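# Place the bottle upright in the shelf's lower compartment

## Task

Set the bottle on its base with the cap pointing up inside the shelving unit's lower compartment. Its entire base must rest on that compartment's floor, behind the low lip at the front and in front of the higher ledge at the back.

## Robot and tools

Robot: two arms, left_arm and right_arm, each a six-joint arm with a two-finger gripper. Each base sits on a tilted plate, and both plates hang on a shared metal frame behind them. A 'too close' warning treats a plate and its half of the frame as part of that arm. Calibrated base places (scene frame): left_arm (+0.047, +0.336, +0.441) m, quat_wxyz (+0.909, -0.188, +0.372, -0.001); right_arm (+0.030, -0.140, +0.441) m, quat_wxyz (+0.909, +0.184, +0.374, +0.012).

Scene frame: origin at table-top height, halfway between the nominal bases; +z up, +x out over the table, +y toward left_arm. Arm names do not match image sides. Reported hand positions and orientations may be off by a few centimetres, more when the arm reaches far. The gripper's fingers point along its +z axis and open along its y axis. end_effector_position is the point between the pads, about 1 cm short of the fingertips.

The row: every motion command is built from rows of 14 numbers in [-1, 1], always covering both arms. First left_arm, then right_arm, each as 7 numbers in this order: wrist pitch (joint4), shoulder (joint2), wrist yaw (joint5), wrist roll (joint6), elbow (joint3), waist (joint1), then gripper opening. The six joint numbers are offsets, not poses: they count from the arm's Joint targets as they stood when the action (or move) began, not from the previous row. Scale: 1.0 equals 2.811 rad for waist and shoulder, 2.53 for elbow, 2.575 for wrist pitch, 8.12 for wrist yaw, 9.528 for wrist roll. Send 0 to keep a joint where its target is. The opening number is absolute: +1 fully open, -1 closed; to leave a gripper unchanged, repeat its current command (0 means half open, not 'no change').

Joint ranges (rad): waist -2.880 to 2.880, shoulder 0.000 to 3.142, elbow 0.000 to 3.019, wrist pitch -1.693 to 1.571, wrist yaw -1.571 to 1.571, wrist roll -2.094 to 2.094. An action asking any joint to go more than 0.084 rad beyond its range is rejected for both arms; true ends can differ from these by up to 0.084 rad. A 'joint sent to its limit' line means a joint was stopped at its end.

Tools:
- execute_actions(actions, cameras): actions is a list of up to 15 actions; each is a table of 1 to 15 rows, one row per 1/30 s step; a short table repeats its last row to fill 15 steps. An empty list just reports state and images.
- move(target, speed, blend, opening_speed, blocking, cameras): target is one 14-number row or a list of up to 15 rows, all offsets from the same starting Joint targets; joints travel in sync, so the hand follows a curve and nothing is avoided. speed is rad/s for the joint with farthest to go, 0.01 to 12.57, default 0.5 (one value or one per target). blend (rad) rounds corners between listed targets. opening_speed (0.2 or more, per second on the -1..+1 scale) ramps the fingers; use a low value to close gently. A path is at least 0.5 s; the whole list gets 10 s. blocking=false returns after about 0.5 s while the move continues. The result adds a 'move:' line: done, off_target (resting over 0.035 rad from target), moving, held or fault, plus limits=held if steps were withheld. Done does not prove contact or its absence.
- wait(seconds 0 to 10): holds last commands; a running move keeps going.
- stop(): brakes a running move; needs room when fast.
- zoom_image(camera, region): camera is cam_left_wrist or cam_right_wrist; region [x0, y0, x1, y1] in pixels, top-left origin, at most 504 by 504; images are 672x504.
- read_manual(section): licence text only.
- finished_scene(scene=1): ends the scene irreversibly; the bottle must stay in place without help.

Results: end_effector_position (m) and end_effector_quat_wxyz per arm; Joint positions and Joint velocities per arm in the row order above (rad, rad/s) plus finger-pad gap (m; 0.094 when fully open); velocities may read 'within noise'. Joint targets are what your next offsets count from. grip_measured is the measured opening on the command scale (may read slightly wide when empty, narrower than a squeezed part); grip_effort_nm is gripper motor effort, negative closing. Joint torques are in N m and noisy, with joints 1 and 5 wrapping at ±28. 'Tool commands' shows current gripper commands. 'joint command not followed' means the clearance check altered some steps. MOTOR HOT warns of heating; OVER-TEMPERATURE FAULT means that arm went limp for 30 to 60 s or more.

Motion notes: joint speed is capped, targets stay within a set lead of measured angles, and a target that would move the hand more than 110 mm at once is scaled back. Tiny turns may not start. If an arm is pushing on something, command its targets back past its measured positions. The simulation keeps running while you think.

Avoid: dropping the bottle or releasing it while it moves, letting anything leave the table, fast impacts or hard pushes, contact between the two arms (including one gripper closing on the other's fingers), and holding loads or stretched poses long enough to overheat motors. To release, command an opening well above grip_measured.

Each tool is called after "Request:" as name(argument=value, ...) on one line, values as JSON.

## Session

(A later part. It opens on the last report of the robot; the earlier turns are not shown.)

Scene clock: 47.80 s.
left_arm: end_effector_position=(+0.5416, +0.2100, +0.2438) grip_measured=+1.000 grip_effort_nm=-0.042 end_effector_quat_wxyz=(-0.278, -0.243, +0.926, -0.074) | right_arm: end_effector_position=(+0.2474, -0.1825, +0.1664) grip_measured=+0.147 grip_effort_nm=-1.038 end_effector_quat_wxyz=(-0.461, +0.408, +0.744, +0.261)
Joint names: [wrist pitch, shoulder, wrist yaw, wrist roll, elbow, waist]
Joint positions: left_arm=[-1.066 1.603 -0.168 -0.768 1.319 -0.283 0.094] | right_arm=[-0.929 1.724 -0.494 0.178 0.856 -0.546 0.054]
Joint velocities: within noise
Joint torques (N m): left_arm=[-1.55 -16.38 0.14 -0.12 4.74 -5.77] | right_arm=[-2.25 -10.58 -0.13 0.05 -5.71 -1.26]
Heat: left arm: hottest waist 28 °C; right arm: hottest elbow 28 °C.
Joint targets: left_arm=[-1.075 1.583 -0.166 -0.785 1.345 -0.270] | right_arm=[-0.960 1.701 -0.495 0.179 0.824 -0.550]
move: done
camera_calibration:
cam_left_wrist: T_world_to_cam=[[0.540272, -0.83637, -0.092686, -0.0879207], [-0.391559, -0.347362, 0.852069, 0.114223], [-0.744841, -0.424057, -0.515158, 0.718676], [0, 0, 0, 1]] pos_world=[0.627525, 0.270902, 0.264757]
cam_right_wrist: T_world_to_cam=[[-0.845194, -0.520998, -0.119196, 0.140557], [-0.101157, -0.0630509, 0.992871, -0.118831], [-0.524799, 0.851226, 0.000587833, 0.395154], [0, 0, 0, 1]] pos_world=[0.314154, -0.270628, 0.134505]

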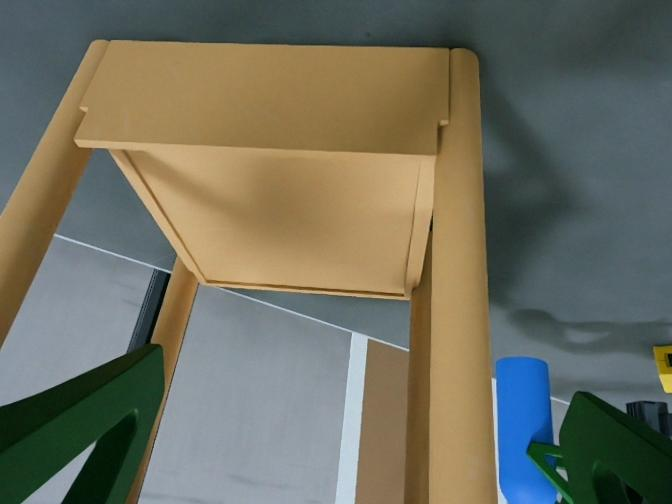

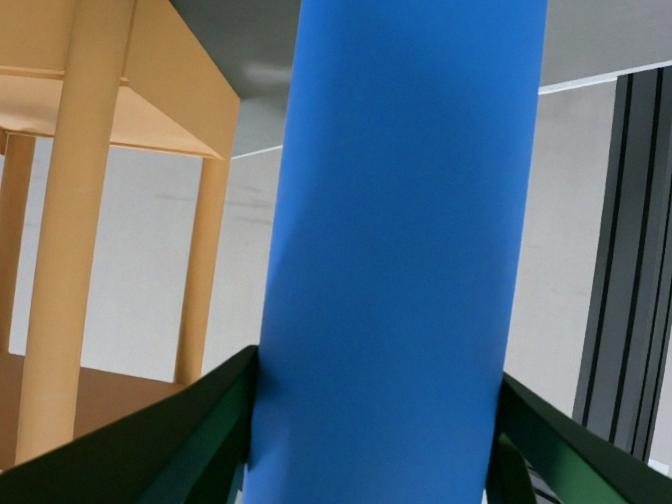

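Request:
move(target=[[0, 0, 0, 0, 0, 0, 1, -0.0026, -0.0149, -0.0059, 0.0325, 0.0419, 0.0978, 0.05], [0, 0, 0, 0, 0, 0, 1, 0.0008, 0.0139, -0.0065, 0.0612, 0.132, 0.1804, 0.05]], speed=0.4, blend=0.1, cameras=["cam_right_wrist", "cam_left_wrist"])

Scene clock: 50.93 s.
left_arm: end_effector_position=(+0.5416, +0.2100, +0.2438) grip_measured=+1.000 grip_effort_nm=-0.042 end_effector_quat_wxyz=(-0.278, -0.243, +0.926, -0.074) | right_arm: end_effector_position=(+0.4279, -0.0257, +0.1730) grip_measured=+0.147 grip_effort_nm=-1.043 end_effector_quat_wxyz=(-0.465, +0.411, +0.740, +0.260)
Joint names: [wrist pitch, shoulder, wrist yaw, wrist roll, elbow, waist]
Joint positions: left_arm=[-1.066 1.603 -0.168 -0.768 1.319 -0.283 0.094] | right_arm=[-0.937 1.74 -0.54 0.746 1.155 -0.057 0.054]
Joint velocities: within noise
Joint torques (N m): left_arm=[-1.57 -16.21 0.13 -0.12 4.72 -5.54] | right_arm=[-1.37 -11.52 -0.6 0.21 0.72 5.19]
Heat: left arm: hottest waist 28 °C; right arm: hottest elbow 28 °C.
Joint targets: left_arm=[-1.075 1.583 -0.166 -0.785 1.345 -0.270] | right_arm=[-0.958 1.740 -0.548 0.762 1.158 -0.043]
move: done
camera_calibration:
cam_left_wrist: T_world_to_cam=[[0.540272, -0.83637, -0.092686, -0.0879207], [-0.391559, -0.347362, 0.852069, 0.114223], [-0.744841, -0.424057, -0.515158, 0.718676], [0, 0, 0, 1]] pos_world=[0.627525, 0.270902, 0.264757]
cam_right_wrist: T_world_to_cam=[[-0.847897, -0.518767, -0.109318, 0.375082], [-0.0889585, -0.0640578, 0.993973, -0.102714], [-0.522644, 0.852512, 0.00816569, 0.354281], [0, 0, 0, 1]] pos_world=[0.494056, -0.114028, 0.140205]

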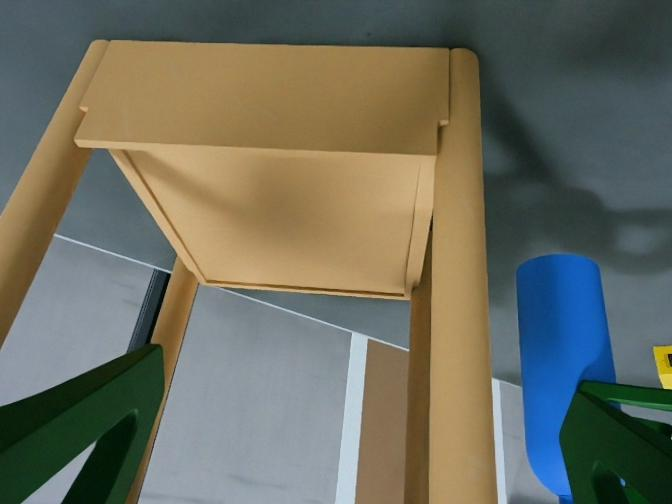

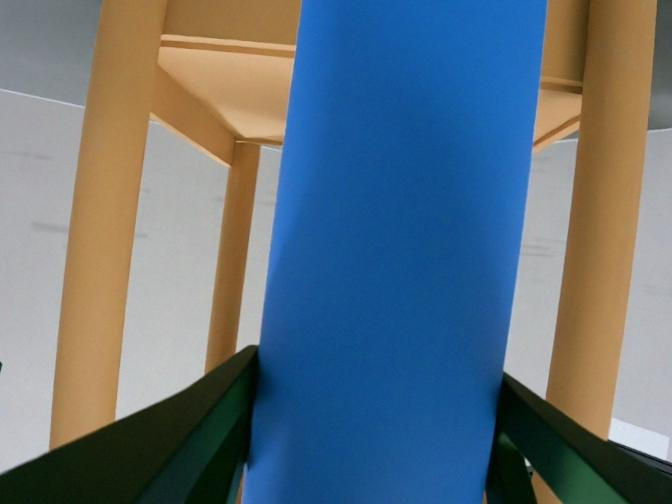

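Request:
move(target=[0, 0, 0, 0, 0, 0, 1, 0.0533, 0.01146, 0.0001, 0.01029, -0.03043, 0.03038, 0.05], speed=0.25, cameras=["cam_right_wrist", "cam_left_wrist"])

Scene clock: 53.53 s.
left_arm: end_effector_position=(+0.5416, +0.2100, +0.2438) grip_measured=+1.000 grip_effort_nm=-0.042 end_effector_quat_wxyz=(-0.278, -0.243, +0.926, -0.074) | right_arm: end_effector_position=(+0.3972, +0.0192, +0.1718) grip_measured=+0.147 grip_effort_nm=-1.038 end_effector_quat_wxyz=(-0.480, +0.412, +0.732, +0.252)
Joint names: [wrist pitch, shoulder, wrist yaw, wrist roll, elbow, waist]
Joint positions: left_arm=[-1.066 1.603 -0.168 -0.768 1.319 -0.283 0.094] | right_arm=[-0.82 1.774 -0.54 0.844 1.086 0.022 0.054]
Joint velocities: within noise
Joint torques (N m): left_arm=[-1.58 -16.5 0.14 -0.12 4.71 -5.6] | right_arm=[-0.68 -10.81 -0.6 0.19 -1.03 6.71]
Heat: left arm: hottest shoulder 29 °C; right arm: hottest elbow 28 °C.
Joint targets: left_arm=[-1.075 1.583 -0.166 -0.785 1.345 -0.270] | right_arm=[-0.821 1.772 -0.547 0.860 1.081 0.042]
move: done
camera_calibration:
cam_left_wrist: T_world_to_cam=[[0.540272, -0.83637, -0.092686, -0.0879207], [-0.391559, -0.347362, 0.852069, 0.114223], [-0.744841, -0.424057, -0.515158, 0.718676], [0, 0, 0, 1]] pos_world=[0.627525, 0.270902, 0.264757]
cam_right_wrist: T_world_to_cam=[[-0.848265, -0.523401, -0.0806016, 0.367512], [-0.0521831, -0.068848, 0.996261, -0.116371], [-0.526994, 0.8493, 0.0310887, 0.297745], [0, 0, 0, 1]] pos_world=[0.462585, -0.0685309, 0.136302]

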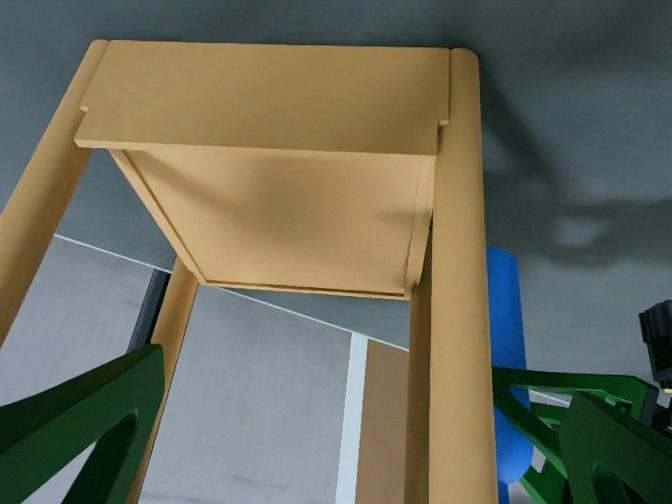

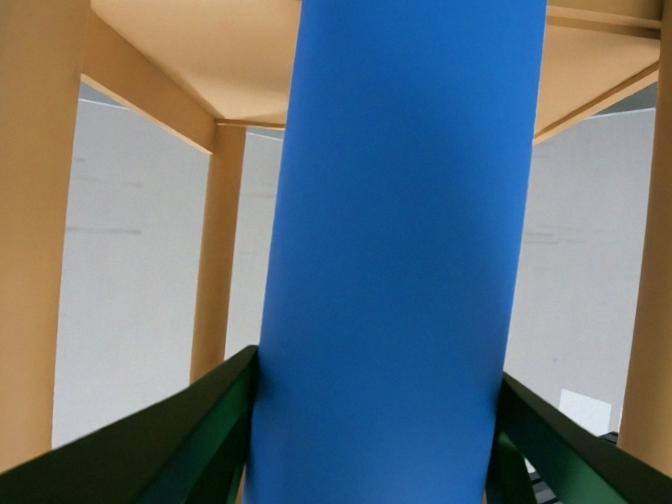

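Request:
move(target=[0, 0, 0, 0, 0, 0, 1, 0.0565, 0.01405, 0.0007, 0.00897, -0.02055, 0.0281, 0.05], speed=0.2, cameras=["cam_right_wrist", "cam_left_wrist"])

Scene clock: 55.30 s.
left_arm: end_effector_position=(+0.5416, +0.2100, +0.2438) grip_measured=+1.000 grip_effort_nm=-0.042 end_effector_quat_wxyz=(-0.278, -0.243, +0.926, -0.074) | right_arm: end_effector_position=(+0.3796, +0.0593, +0.1671) grip_measured=+0.147 grip_effort_nm=-1.048 end_effector_quat_wxyz=(-0.474, +0.413, +0.734, +0.257)
Joint names: [wrist pitch, shoulder, wrist yaw, wrist roll, elbow, waist]
Joint positions: left_arm=[-1.066 1.603 -0.168 -0.768 1.319 -0.283 0.094] | right_arm=[-0.677 1.811 -0.534 0.929 1.04 0.094 0.054]
Joint velocities: within noise
Joint torques (N m): left_arm=[-1.61 -16.5 0.13 -0.12 4.81 -5.89] | right_arm=[-0.43 -9.82 -0.63 0.19 -1.57 7.65]
Heat: left arm: hottest shoulder 29 °C; right arm: hottest elbow 28 °C.
Joint targets: left_arm=[-1.075 1.583 -0.166 -0.785 1.345 -0.270] | right_arm=[-0.675 1.812 -0.541 0.946 1.029 0.122]
move: done
camera_calibration:
cam_left_wrist: T_world_to_cam=[[0.540272, -0.83637, -0.092686, -0.0879207], [-0.391559, -0.347362, 0.852069, 0.114223], [-0.744841, -0.424057, -0.515158, 0.718676], [0, 0, 0, 1]] pos_world=[0.627525, 0.270902, 0.264757]
cam_right_wrist: T_world_to_cam=[[-0.85083, -0.517147, -0.0929906, 0.375874], [-0.0676574, -0.0676768, 0.995411, -0.103852], [-0.521067, 0.853217, 0.0225926, 0.253492], [0, 0, 0, 1]] pos_world=[0.444864, -0.0289296, 0.132601]

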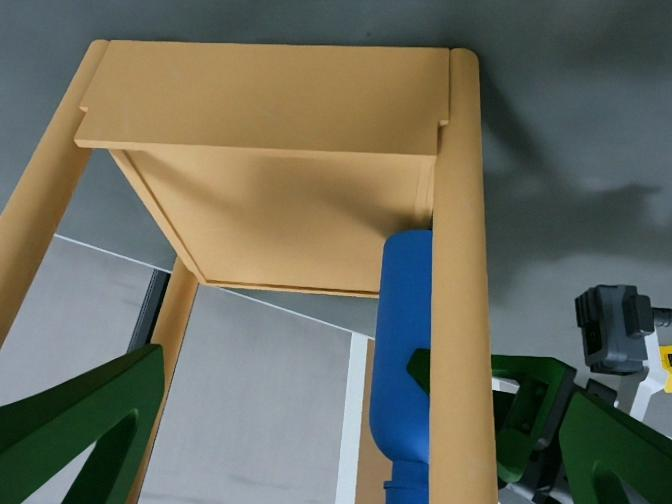

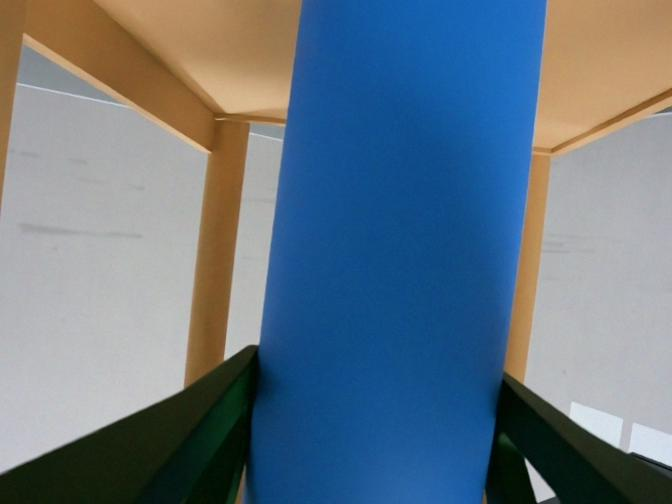

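Request:
move(target=[0, 0, 0, 0, 0, 0, 1, 0.0563, 0.01387, 0.0007, 0.00892, -0.0203, 0.0288, 0.05], speed=0.2, cameras=["cam_right_wrist", "cam_left_wrist"])

Scene clock: 57.90 s.
left_arm: end_effector_position=(+0.5416, +0.2100, +0.2438) grip_measured=+1.000 grip_effort_nm=-0.042 end_effector_quat_wxyz=(-0.278, -0.243, +0.926, -0.074) | right_arm: end_effector_position=(+0.3568, +0.1006, +0.1683) grip_measured=+0.147 grip_effort_nm=-1.043 end_effector_quat_wxyz=(-0.471, +0.411, +0.735, +0.263)
Joint names: [wrist pitch, shoulder, wrist yaw, wrist roll, elbow, waist]
Joint positions: left_arm=[-1.066 1.603 -0.168 -0.768 1.319 -0.283 0.094] | right_arm=[-0.533 1.85 -0.528 1.014 0.991 0.174 0.054]
Joint velocities: within noise
Joint torques (N m): left_arm=[-1.57 -16.38 0.15 -0.13 4.72 -5.77] | right_arm=[-0.31 -9.35 -0.69 0.15 -2.18 8.12]
Heat: left arm: hottest shoulder 29 °C; right arm: hottest elbow 28 °C.
Joint targets: left_arm=[-1.075 1.583 -0.166 -0.785 1.345 -0.270] | right_arm=[-0.530 1.851 -0.536 1.031 0.977 0.203]
move: done
camera_calibration:
cam_left_wrist: T_world_to_cam=[[0.540272, -0.83637, -0.092686, -0.0879207], [-0.391559, -0.347362, 0.852069, 0.114223], [-0.744841, -0.424057, -0.515158, 0.718676], [0, 0, 0, 1]] pos_world=[0.627525, 0.270902, 0.264757]
cam_right_wrist: T_world_to_cam=[[-0.851975, -0.512622, -0.106568, 0.380134], [-0.0792659, -0.074909, 0.994035, -0.0987147], [-0.517547, 0.85534, 0.0231872, 0.204834], [0, 0, 0, 1]] pos_world=[0.422051, 0.0122673, 0.133887]

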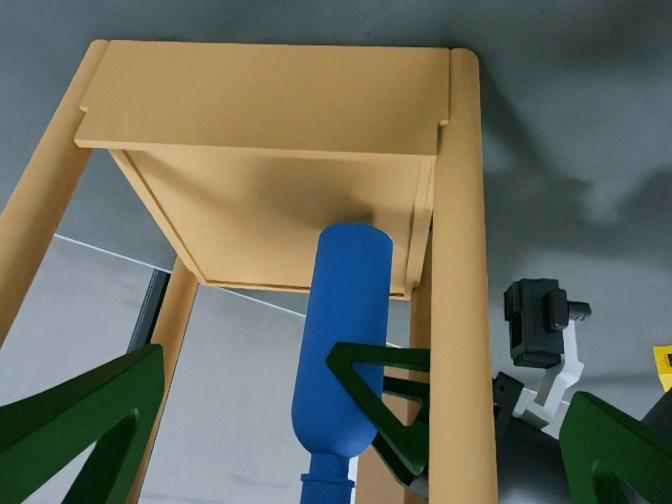

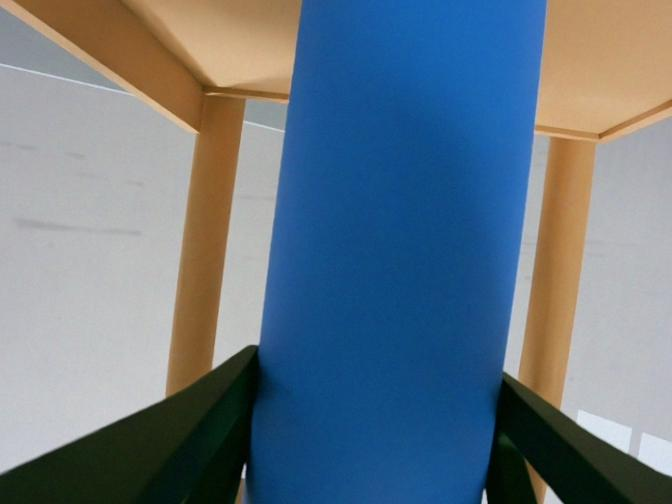

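Request:
move(target=[0, 0, 0, 0, 0, 0, 1, 0.01165, 0.0153, 0.0001, 0.00063, 0.0087, 0.00285, 0.05], speed=0.1, cameras=["cam_right_wrist", "cam_left_wrist"])

Scene clock: 59.53 s.
left_arm: end_effector_position=(+0.5416, +0.2100, +0.2438) grip_measured=+1.000 grip_effort_nm=-0.042 end_effector_quat_wxyz=(-0.278, -0.243, +0.926, -0.074) | right_arm: end_effector_position=(+0.3459, +0.1088, +0.1568) grip_measured=+0.147 grip_effort_nm=-1.043 end_effector_quat_wxyz=(-0.475, +0.411, +0.734, +0.260)
Joint names: [wrist pitch, shoulder, wrist yaw, wrist roll, elbow, waist]
Joint positions: left_arm=[-1.066 1.603 -0.168 -0.768 1.319 -0.283 0.094] | right_arm=[-0.503 1.894 -0.527 1.02 0.996 0.179 0.054]
Joint velocities: within noise
Joint torques (N m): left_arm=[-1.58 -16.44 0.14 -0.12 4.72 -5.77] | right_arm=[-0.35 -9.58 -0.7 0.24 -1.01 8.82]
Heat: left arm: hottest shoulder 29 °C; right arm: hottest elbow 28 °C.
Joint targets: left_arm=[-1.075 1.583 -0.166 -0.785 1.345 -0.270] | right_arm=[-0.500 1.894 -0.535 1.037 1.000 0.211]
move: done
camera_calibration:
cam_left_wrist: T_world_to_cam=[[0.540272, -0.83637, -0.092686, -0.0879207], [-0.391559, -0.347362, 0.852069, 0.114223], [-0.744841, -0.424057, -0.515158, 0.718676], [0, 0, 0, 1]] pos_world=[0.627525, 0.270902, 0.264757]
cam_right_wrist: T_world_to_cam=[[-0.850459, -0.516865, -0.0978255, 0.372463], [-0.0690808, -0.0746192, 0.994816, -0.0911903], [-0.521485, 0.852809, 0.0277552, 0.193293], [0, 0, 0, 1]] pos_world=[0.411264, 0.0208669, 0.121789]

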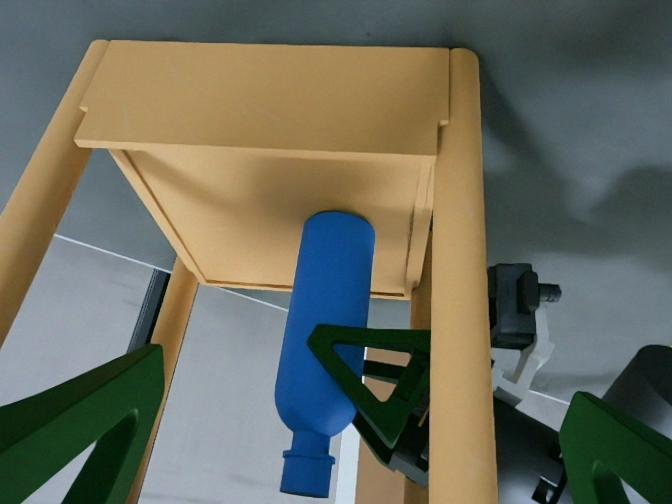

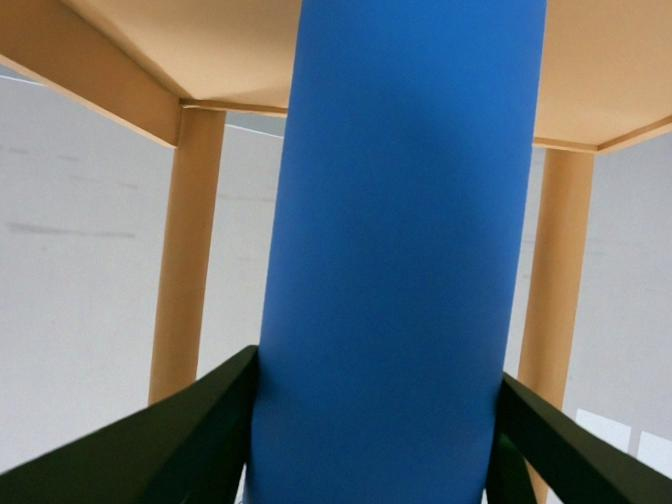

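Request:
zoom_image(camera="cam_left_wrist", region=[270, 150, 440, 310])

Scaled by 2.965 from the camera's 672x504 image, which has a finer 960x720 frame.

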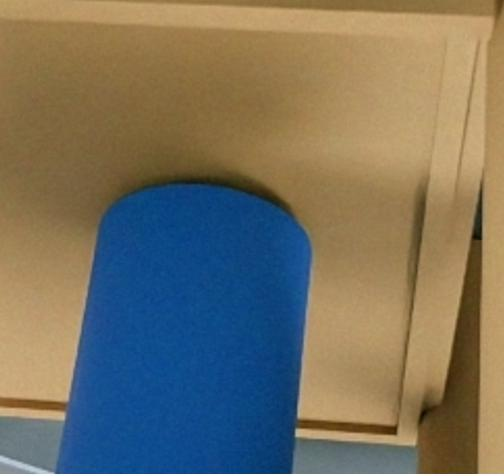

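Request:
move(target=[0, 0, 0, 0, 0, 0, 1, 0.0002, 0.0028, 0, -0.001, 0.0036, -0.002, 0.05], speed=0.05, cameras=["cam_right_wrist", "cam_left_wrist"])

Scene clock: 61.03 s.
left_arm: end_effector_position=(+0.5416, +0.2100, +0.2438) grip_measured=+1.000 grip_effort_nm=-0.042 end_effector_quat_wxyz=(-0.278, -0.243, +0.926, -0.074) | right_arm: end_effector_position=(+0.3489, +0.1098, +0.1550) grip_measured=+0.147 grip_effort_nm=-1.043 end_effector_quat_wxyz=(-0.473, +0.411, +0.734, +0.261)
Joint names: [wrist pitch, shoulder, wrist yaw, wrist roll, elbow, waist]
Joint positions: left_arm=[-1.066 1.603 -0.168 -0.768 1.319 -0.283 0.094] | right_arm=[-0.503 1.898 -0.527 1.021 1.005 0.179 0.054]
Joint velocities: within noise
Joint torques (N m): left_arm=[-1.58 -16.32 0.13 -0.11 4.72 -5.71] | right_arm=[-0.25 -9.93 -0.67 0.11 -0.95 8.18]
Heat: left arm: hottest shoulder 29 °C; right arm: hottest elbow 28 °C.
Joint targets: left_arm=[-1.075 1.583 -0.166 -0.785 1.345 -0.270] | right_arm=[-0.500 1.902 -0.535 1.027 1.009 0.205]
move: done
camera_calibration:
cam_left_wrist: T_world_to_cam=[[0.540272, -0.83637, -0.092686, -0.0879207], [-0.391559, -0.347362, 0.852069, 0.114223], [-0.744841, -0.424057, -0.515158, 0.718676], [0, 0, 0, 1]] pos_world=[0.627525, 0.270902, 0.264757]
cam_right_wrist: T_world_to_cam=[[-0.851239, -0.514974, -0.10096, 0.375926], [-0.072967, -0.0743689, 0.994558, -0.087696], [-0.51968, 0.853973, 0.0257296, 0.193686], [0, 0, 0, 1]] pos_world=[0.414259, 0.0216672, 0.120189]

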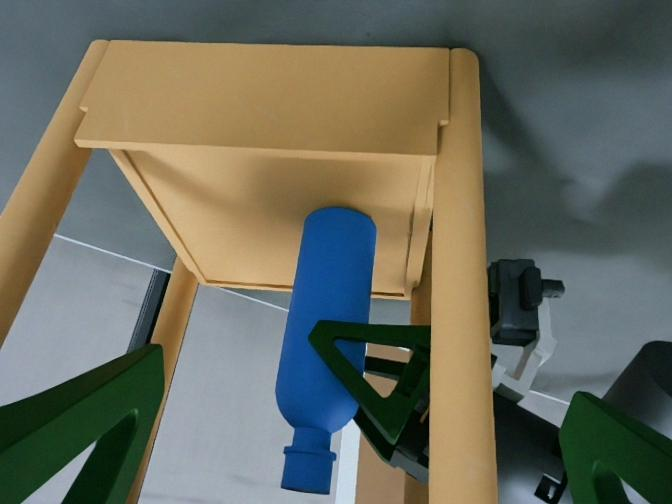

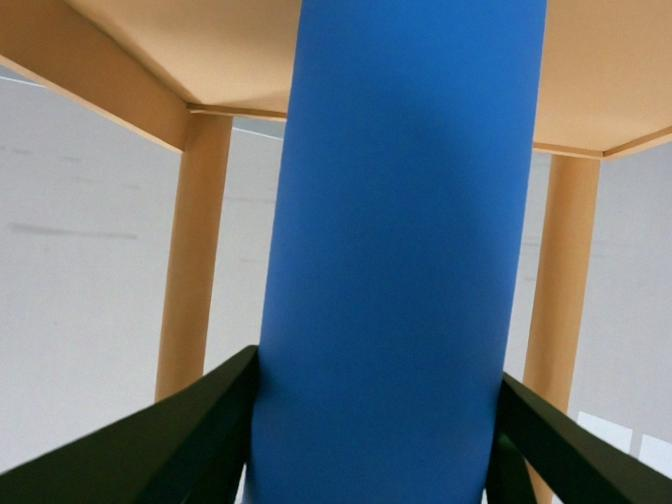

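Request:
zoom_image(camera="cam_left_wrist", region=[290, 180, 400, 260])

Scaled by 4.582 from the camera's 672x504 image, which has a finer 960x720 frame.

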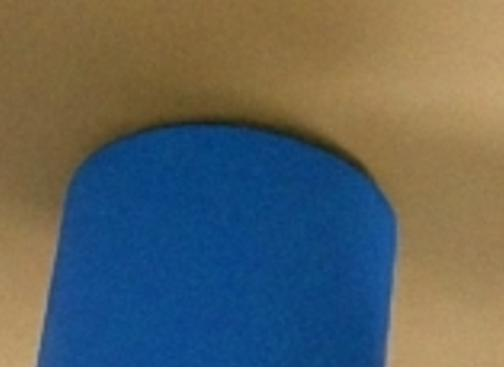

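Request:
move(target=[0, 0, 0, 0, 0, 0, 1, 0, 0.0021, 0, 0, 0.0018, -0.002, 0.05], speed=0.05, cameras=["cam_left_wrist"])

Request:
zoom_image(camera="cam_left_wrist", region=[290, 180, 400, 260])

Scene clock: 62.27 s.
left_arm: end_effector_position=(+0.5416, +0.2100, +0.2438) grip_measured=+1.000 grip_effort_nm=-0.046 end_effector_quat_wxyz=(-0.278, -0.243, +0.926, -0.074) | right_arm: end_effector_position=(+0.3483, +0.1109, +0.1528) grip_measured=+0.147 grip_effort_nm=-1.043 end_effector_quat_wxyz=(-0.474, +0.411, +0.734, +0.260)
Joint names: [wrist pitch, shoulder, wrist yaw, wrist roll, elbow, waist]
Joint positions: left_arm=[-1.066 1.603 -0.168 -0.768 1.319 -0.283 0.094] | right_arm=[-0.503 1.905 -0.527 1.021 1.01 0.179 0.054]
Joint velocities: within noise
Joint torques (N m): left_arm=[-1.59 -16.5 0.14 -0.13 4.75 -5.83] | right_arm=[-0.24 -9.52 -0.68 0.09 -0.91 7.82]
Heat: left arm: hottest shoulder 29 °C; right arm: hottest elbow 28 °C.
Joint targets: left_arm=[-1.075 1.583 -0.166 -0.785 1.345 -0.270] | right_arm=[-0.500 1.908 -0.535 1.027 1.013 0.199]
move: done
camera_calibration:
cam_left_wrist: T_world_to_cam=[[0.540272, -0.83637, -0.092686, -0.0879207], [-0.391559, -0.347362, 0.852069, 0.114223], [-0.744841, -0.424057, -0.515158, 0.718676], [0, 0, 0, 1]] pos_world=[0.627525, 0.270902, 0.264757]
Images, in order (width x height): cam_left_wrist 672x504.

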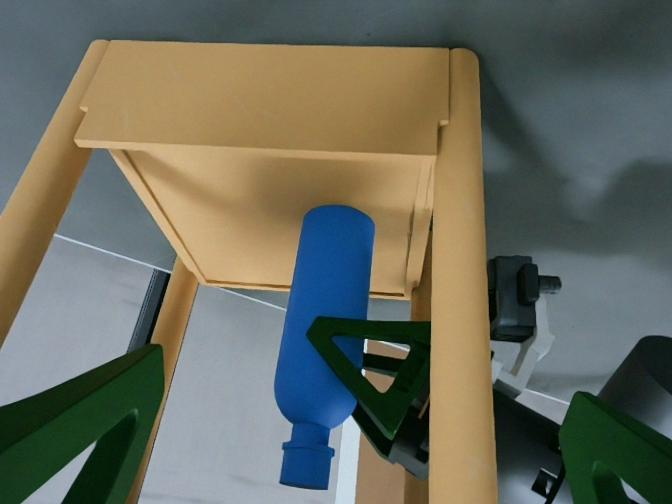

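Scaled by 4.582 from the camera's 672x504 image, which has a finer 960x720 frame.

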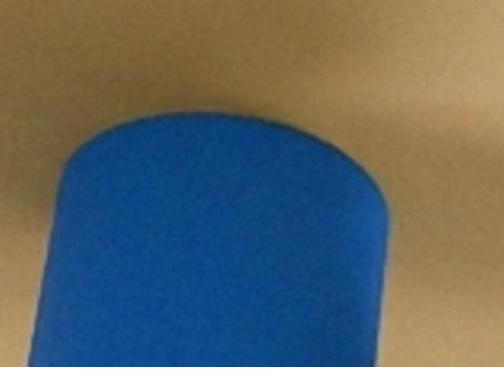

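Request:
move(target=[0, 0, 0, 0, 0, 0, 1, 0, 0.0018, 0, 0, 0.0014, -0.002, 0.05], speed=0.05, cameras=["cam_left_wrist"])

Request:
zoom_image(camera="cam_left_wrist", region=[290, 180, 400, 260])

Scene clock: 63.13 s.
left_arm: end_effector_position=(+0.5416, +0.2100, +0.2438) grip_measured=+1.000 grip_effort_nm=-0.042 end_effector_quat_wxyz=(-0.278, -0.243, +0.926, -0.074) | right_arm: end_effector_position=(+0.3476, +0.1110, +0.1525) grip_measured=+0.147 grip_effort_nm=-1.043 end_effector_quat_wxyz=(-0.475, +0.411, +0.734, +0.260)
Joint names: [wrist pitch, shoulder, wrist yaw, wrist roll, elbow, waist]
Joint positions: left_arm=[-1.066 1.603 -0.168 -0.768 1.319 -0.283 0.094] | right_arm=[-0.503 1.907 -0.527 1.021 1.01 0.179 0.054]
Joint velocities: within noise
Joint torques (N m): left_arm=[-1.55 -16.44 0.14 -0.12 4.75 -5.6] | right_arm=[-0.34 -8.76 -0.7 0.1 -0.68 7.53]
Heat: left arm: hottest shoulder 29 °C; right arm: hottest elbow 28 °C.
Joint targets: left_arm=[-1.075 1.583 -0.166 -0.785 1.345 -0.270] | right_arm=[-0.500 1.912 -0.535 1.027 1.017 0.194]
move: done
camera_calibration:
cam_left_wrist: T_world_to_cam=[[0.540272, -0.83637, -0.092686, -0.0879207], [-0.391559, -0.347362, 0.852069, 0.114223], [-0.744841, -0.424057, -0.515158, 0.718676], [0, 0, 0, 1]] pos_world=[0.627525, 0.270902, 0.264757]
Images, in order (width x height): cam_left_wrist 672x504.

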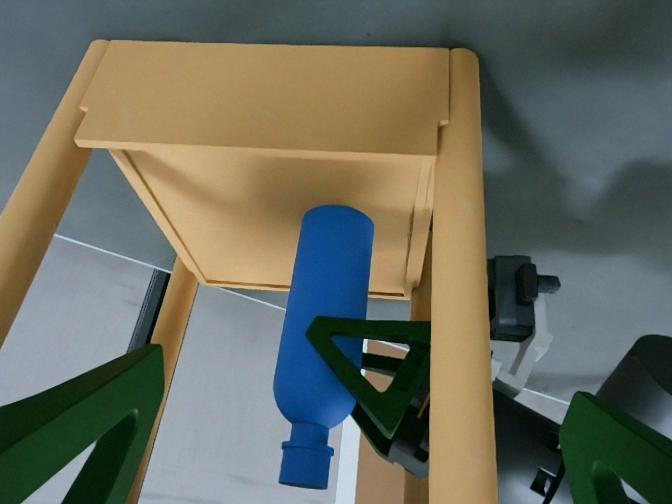

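Scaled by 4.582 from the camera's 672x504 image, which has a finer 960x720 frame.

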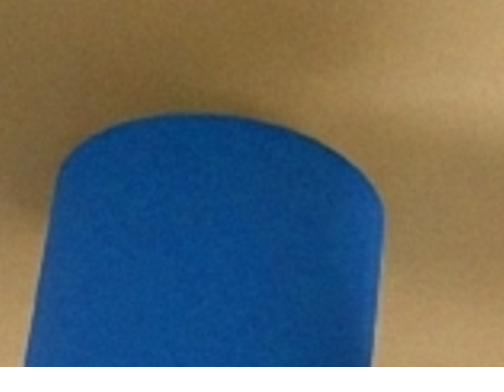

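Request:
move(target=[0, 0, 0, 0, 0, 0, 1, 0, 0, 0, 0, 0, 0, 0.6], speed=0.2, opening_speed=0.3, cameras=["cam_left_wrist", "cam_right_wrist"])

Scene clock: 65.47 s.
left_arm: end_effector_position=(+0.5416, +0.2100, +0.2438) grip_measured=+1.000 grip_effort_nm=-0.046 end_effector_quat_wxyz=(-0.278, -0.243, +0.926, -0.074) | right_arm: end_effector_position=(+0.3479, +0.1116, +0.1533) grip_measured=+0.597 grip_effort_nm=0.120 end_effector_quat_wxyz=(-0.476, +0.411, +0.732, +0.262)
Joint names: [wrist pitch, shoulder, wrist yaw, wrist roll, elbow, waist]
Joint positions: left_arm=[-1.066 1.603 -0.168 -0.768 1.319 -0.283 0.094] | right_arm=[-0.503 1.907 -0.533 1.021 1.01 0.179 0.075]
Joint velocities: within noise
Joint torques (N m): left_arm=[-1.55 -16.38 0.14 -0.12 4.77 -5.71] | right_arm=[-0.29 -9.05 -0.49 0.09 -0.68 7.47]
Heat: left arm: hottest shoulder 29 °C; right arm: hottest elbow 28 °C.
Joint targets: left_arm=[-1.075 1.583 -0.166 -0.785 1.345 -0.270] | right_arm=[-0.500 1.912 -0.535 1.027 1.017 0.194]
move: done
camera_calibration:
cam_left_wrist: T_world_to_cam=[[0.540272, -0.83637, -0.092686, -0.0879207], [-0.391559, -0.347362, 0.852069, 0.114223], [-0.744841, -0.424057, -0.515158, 0.718676], [0, 0, 0, 1]] pos_world=[0.627525, 0.270902, 0.264757]
cam_right_wrist: T_world_to_cam=[[-0.852215, -0.513765, -0.0988693, 0.375597], [-0.0677936, -0.0789424, 0.994571, -0.0872925], [-0.518781, 0.854291, 0.032446, 0.190231], [0, 0, 0, 1]] pos_world=[0.41286, 0.0235651, 0.117781]

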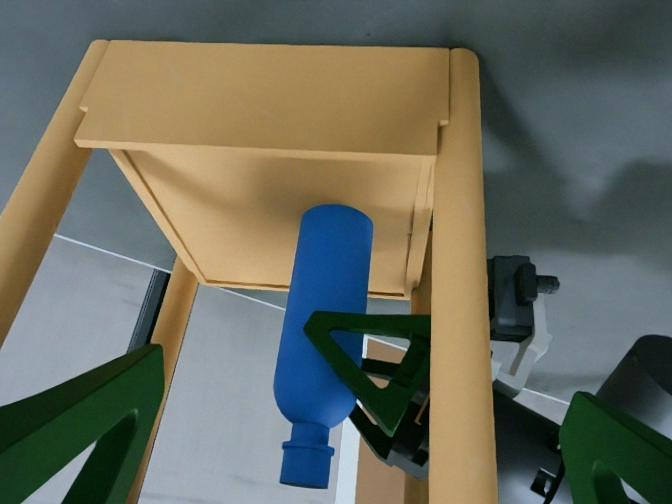

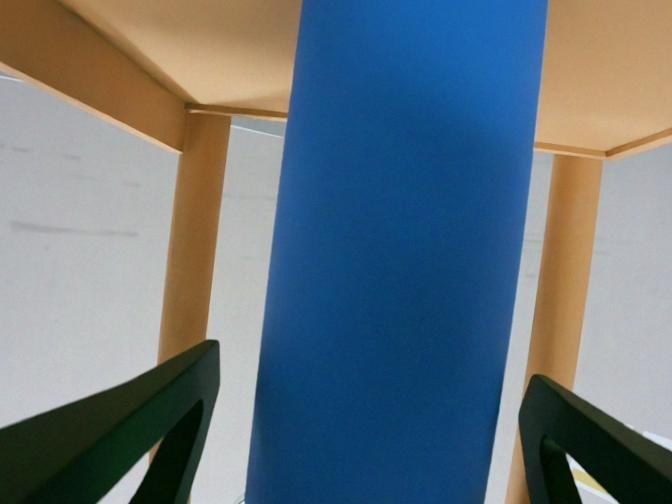

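Request:
move(target=[0, 0, 0, 0, 0, 0, 1, 0, 0, 0, 0, 0, 0, 0.85], speed=0.2, opening_speed=0.5, cameras=[])

Request:
move(target=[0, 0, 0, 0, 0, 0, 1, -0.0454, -0.0381, -0.0006, -0.0070, -0.0028, -0.0210, 0.85], speed=0.1, cameras=["cam_left_wrist", "cam_right_wrist"])

Scene clock: 67.33 s.
left_arm: end_effector_position=(+0.5416, +0.2100, +0.2438) grip_measured=+1.000 grip_effort_nm=-0.046 end_effector_quat_wxyz=(-0.278, -0.243, +0.926, -0.074) | right_arm: end_effector_position=(+0.3479, +0.1116, +0.1533) grip_measured=+0.847 grip_effort_nm=0.120 end_effector_quat_wxyz=(-0.476, +0.411, +0.732, +0.262)
Joint names: [wrist pitch, shoulder, wrist yaw, wrist roll, elbow, waist]
Joint positions: left_arm=[-1.066 1.603 -0.168 -0.768 1.319 -0.283 0.094] | right_arm=[-0.503 1.907 -0.533 1.021 1.01 0.179 0.087]
Joint velocities: within noise
Joint torques (N m): left_arm=[-1.55 -16.44 0.16 -0.12 4.74 -5.66] | right_arm=[-0.35 -8.82 -0.5 0.11 -0.64 7.77]
Heat: left arm: hottest shoulder 29 °C; right arm: hottest elbow 28 °C.
Joint targets: left_arm=[-1.075 1.583 -0.166 -0.785 1.345 -0.270] | right_arm=[-0.500 1.912 -0.535 1.027 1.017 0.194]
move: done
No camera images: "cameras" was empty.

Scene clock: 69.03 s.
left_arm: end_effector_position=(+0.5416, +0.2100, +0.2438) grip_measured=+1.000 grip_effort_nm=-0.042 end_effector_quat_wxyz=(-0.278, -0.243, +0.926, -0.074) | right_arm: end_effector_position=(+0.3677, +0.0819, +0.1703) grip_measured=+0.848 grip_effort_nm=0.120 end_effector_quat_wxyz=(-0.474, +0.413, +0.732, +0.261)
Joint names: [wrist pitch, shoulder, wrist yaw, wrist roll, elbow, waist]
Joint positions: left_arm=[-1.066 1.603 -0.168 -0.768 1.319 -0.283 0.094] | right_arm=[-0.603 1.826 -0.537 0.978 1.01 0.138 0.087]
Joint velocities: within noise
Joint torques (N m): left_arm=[-1.59 -16.44 0.15 -0.13 4.78 -5.77] | right_arm=[-0.83 -11.22 -0.5 -0.1 -0.72 5.54]
Heat: left arm: hottest shoulder 29 °C; right arm: hottest elbow 28 °C.
Joint targets: left_arm=[-1.075 1.583 -0.166 -0.785 1.345 -0.270] | right_arm=[-0.616 1.805 -0.540 0.961 1.010 0.135]
move: done
camera_calibration:
cam_left_wrist: T_world_to_cam=[[0.540272, -0.83637, -0.092686, -0.0879207], [-0.391559, -0.347362, 0.852069, 0.114223], [-0.744841, -0.424057, -0.515158, 0.718676], [0, 0, 0, 1]] pos_world=[0.627525, 0.270902, 0.264757]
cam_right_wrist: T_world_to_cam=[[-0.853363, -0.51188, -0.098748, 0.379182], [-0.0698899, -0.0753762, 0.994703, -0.104725], [-0.516612, 0.855744, 0.028548, 0.225108], [0, 0, 0, 1]] pos_world=[0.432554, -0.00643287, 0.135187]

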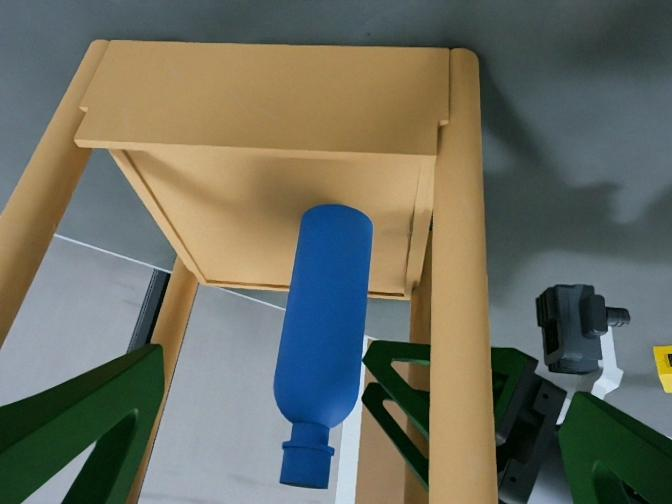

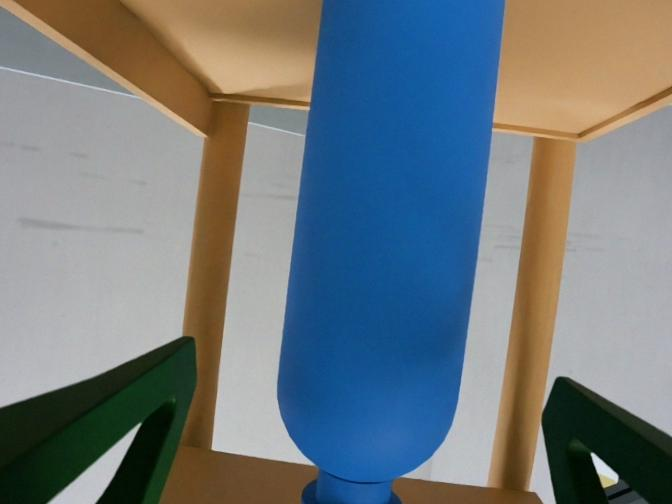

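Request:
move(target=[[0, 0, 0, 0, 0, 0, 1, -0.0843, -0.0171, -0.0004, -0.0141, 0.03, -0.0413, 0.85], [0, 0, 0, 0, 0, 0, 1, -0.1297, -0.0292, -0.0004, -0.0243, 0.0573, -0.0694, 0.85]], speed=0.3, blend=0.05, cameras=["cam_left_wrist", "cam_right_wrist"])

Scene clock: 71.13 s.
left_arm: end_effector_position=(+0.5416, +0.2100, +0.2438) grip_measured=+1.000 grip_effort_nm=-0.042 end_effector_quat_wxyz=(-0.278, -0.243, +0.926, -0.074) | right_arm: end_effector_position=(+0.4238, -0.0270, +0.1716) grip_measured=+0.848 grip_effort_nm=0.120 end_effector_quat_wxyz=(-0.468, +0.413, +0.738, +0.257)
Joint names: [wrist pitch, shoulder, wrist yaw, wrist roll, elbow, waist]
Joint positions: left_arm=[-1.066 1.603 -0.168 -0.768 1.319 -0.283 0.094] | right_arm=[-0.935 1.743 -0.541 0.746 1.149 -0.062 0.087]
Joint velocities: within noise
Joint torques (N m): left_arm=[-1.51 -16.44 0.13 -0.11 4.77 -5.83] | right_arm=[-1.24 -12.92 -0.39 -0.12 0.8 4.07]
Heat: left arm: hottest shoulder 29 °C; right arm: hottest elbow 28 °C.
Joint targets: left_arm=[-1.075 1.583 -0.166 -0.785 1.345 -0.270] | right_arm=[-0.951 1.723 -0.543 0.729 1.155 -0.060]
move: done
camera_calibration:
cam_left_wrist: T_world_to_cam=[[0.540272, -0.83637, -0.092686, -0.0879207], [-0.391559, -0.347362, 0.852069, 0.114223], [-0.744841, -0.424057, -0.515158, 0.718676], [0, 0, 0, 1]] pos_world=[0.627525, 0.270902, 0.264757]
cam_right_wrist: T_world_to_cam=[[-0.849667, -0.517627, -0.100638, 0.370048], [-0.0799608, -0.0621696, 0.994857, -0.105636], [-0.521221, 0.853345, 0.0114337, 0.352034], [0, 0, 0, 1]] pos_world=[0.489458, -0.115427, 0.138309]

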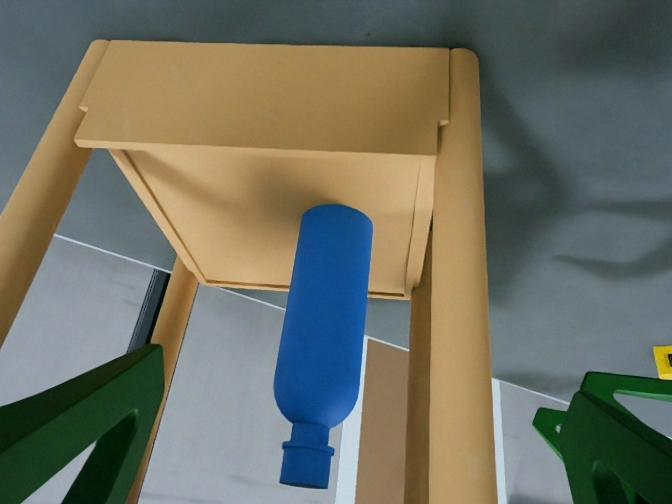

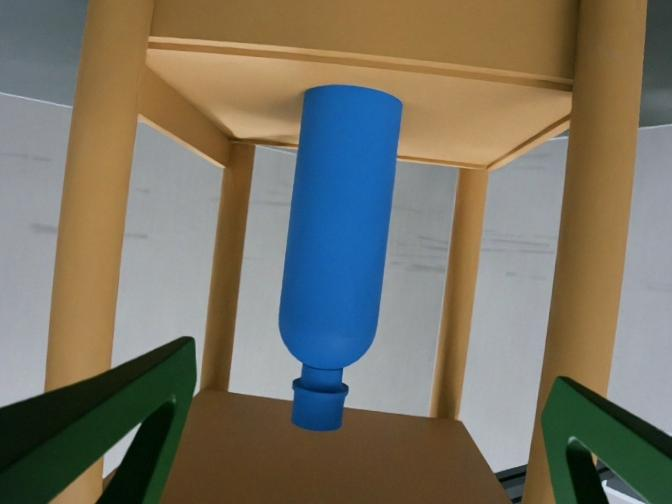

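Request:
finished_scene(scene=1)

The scene is finished: the task was done.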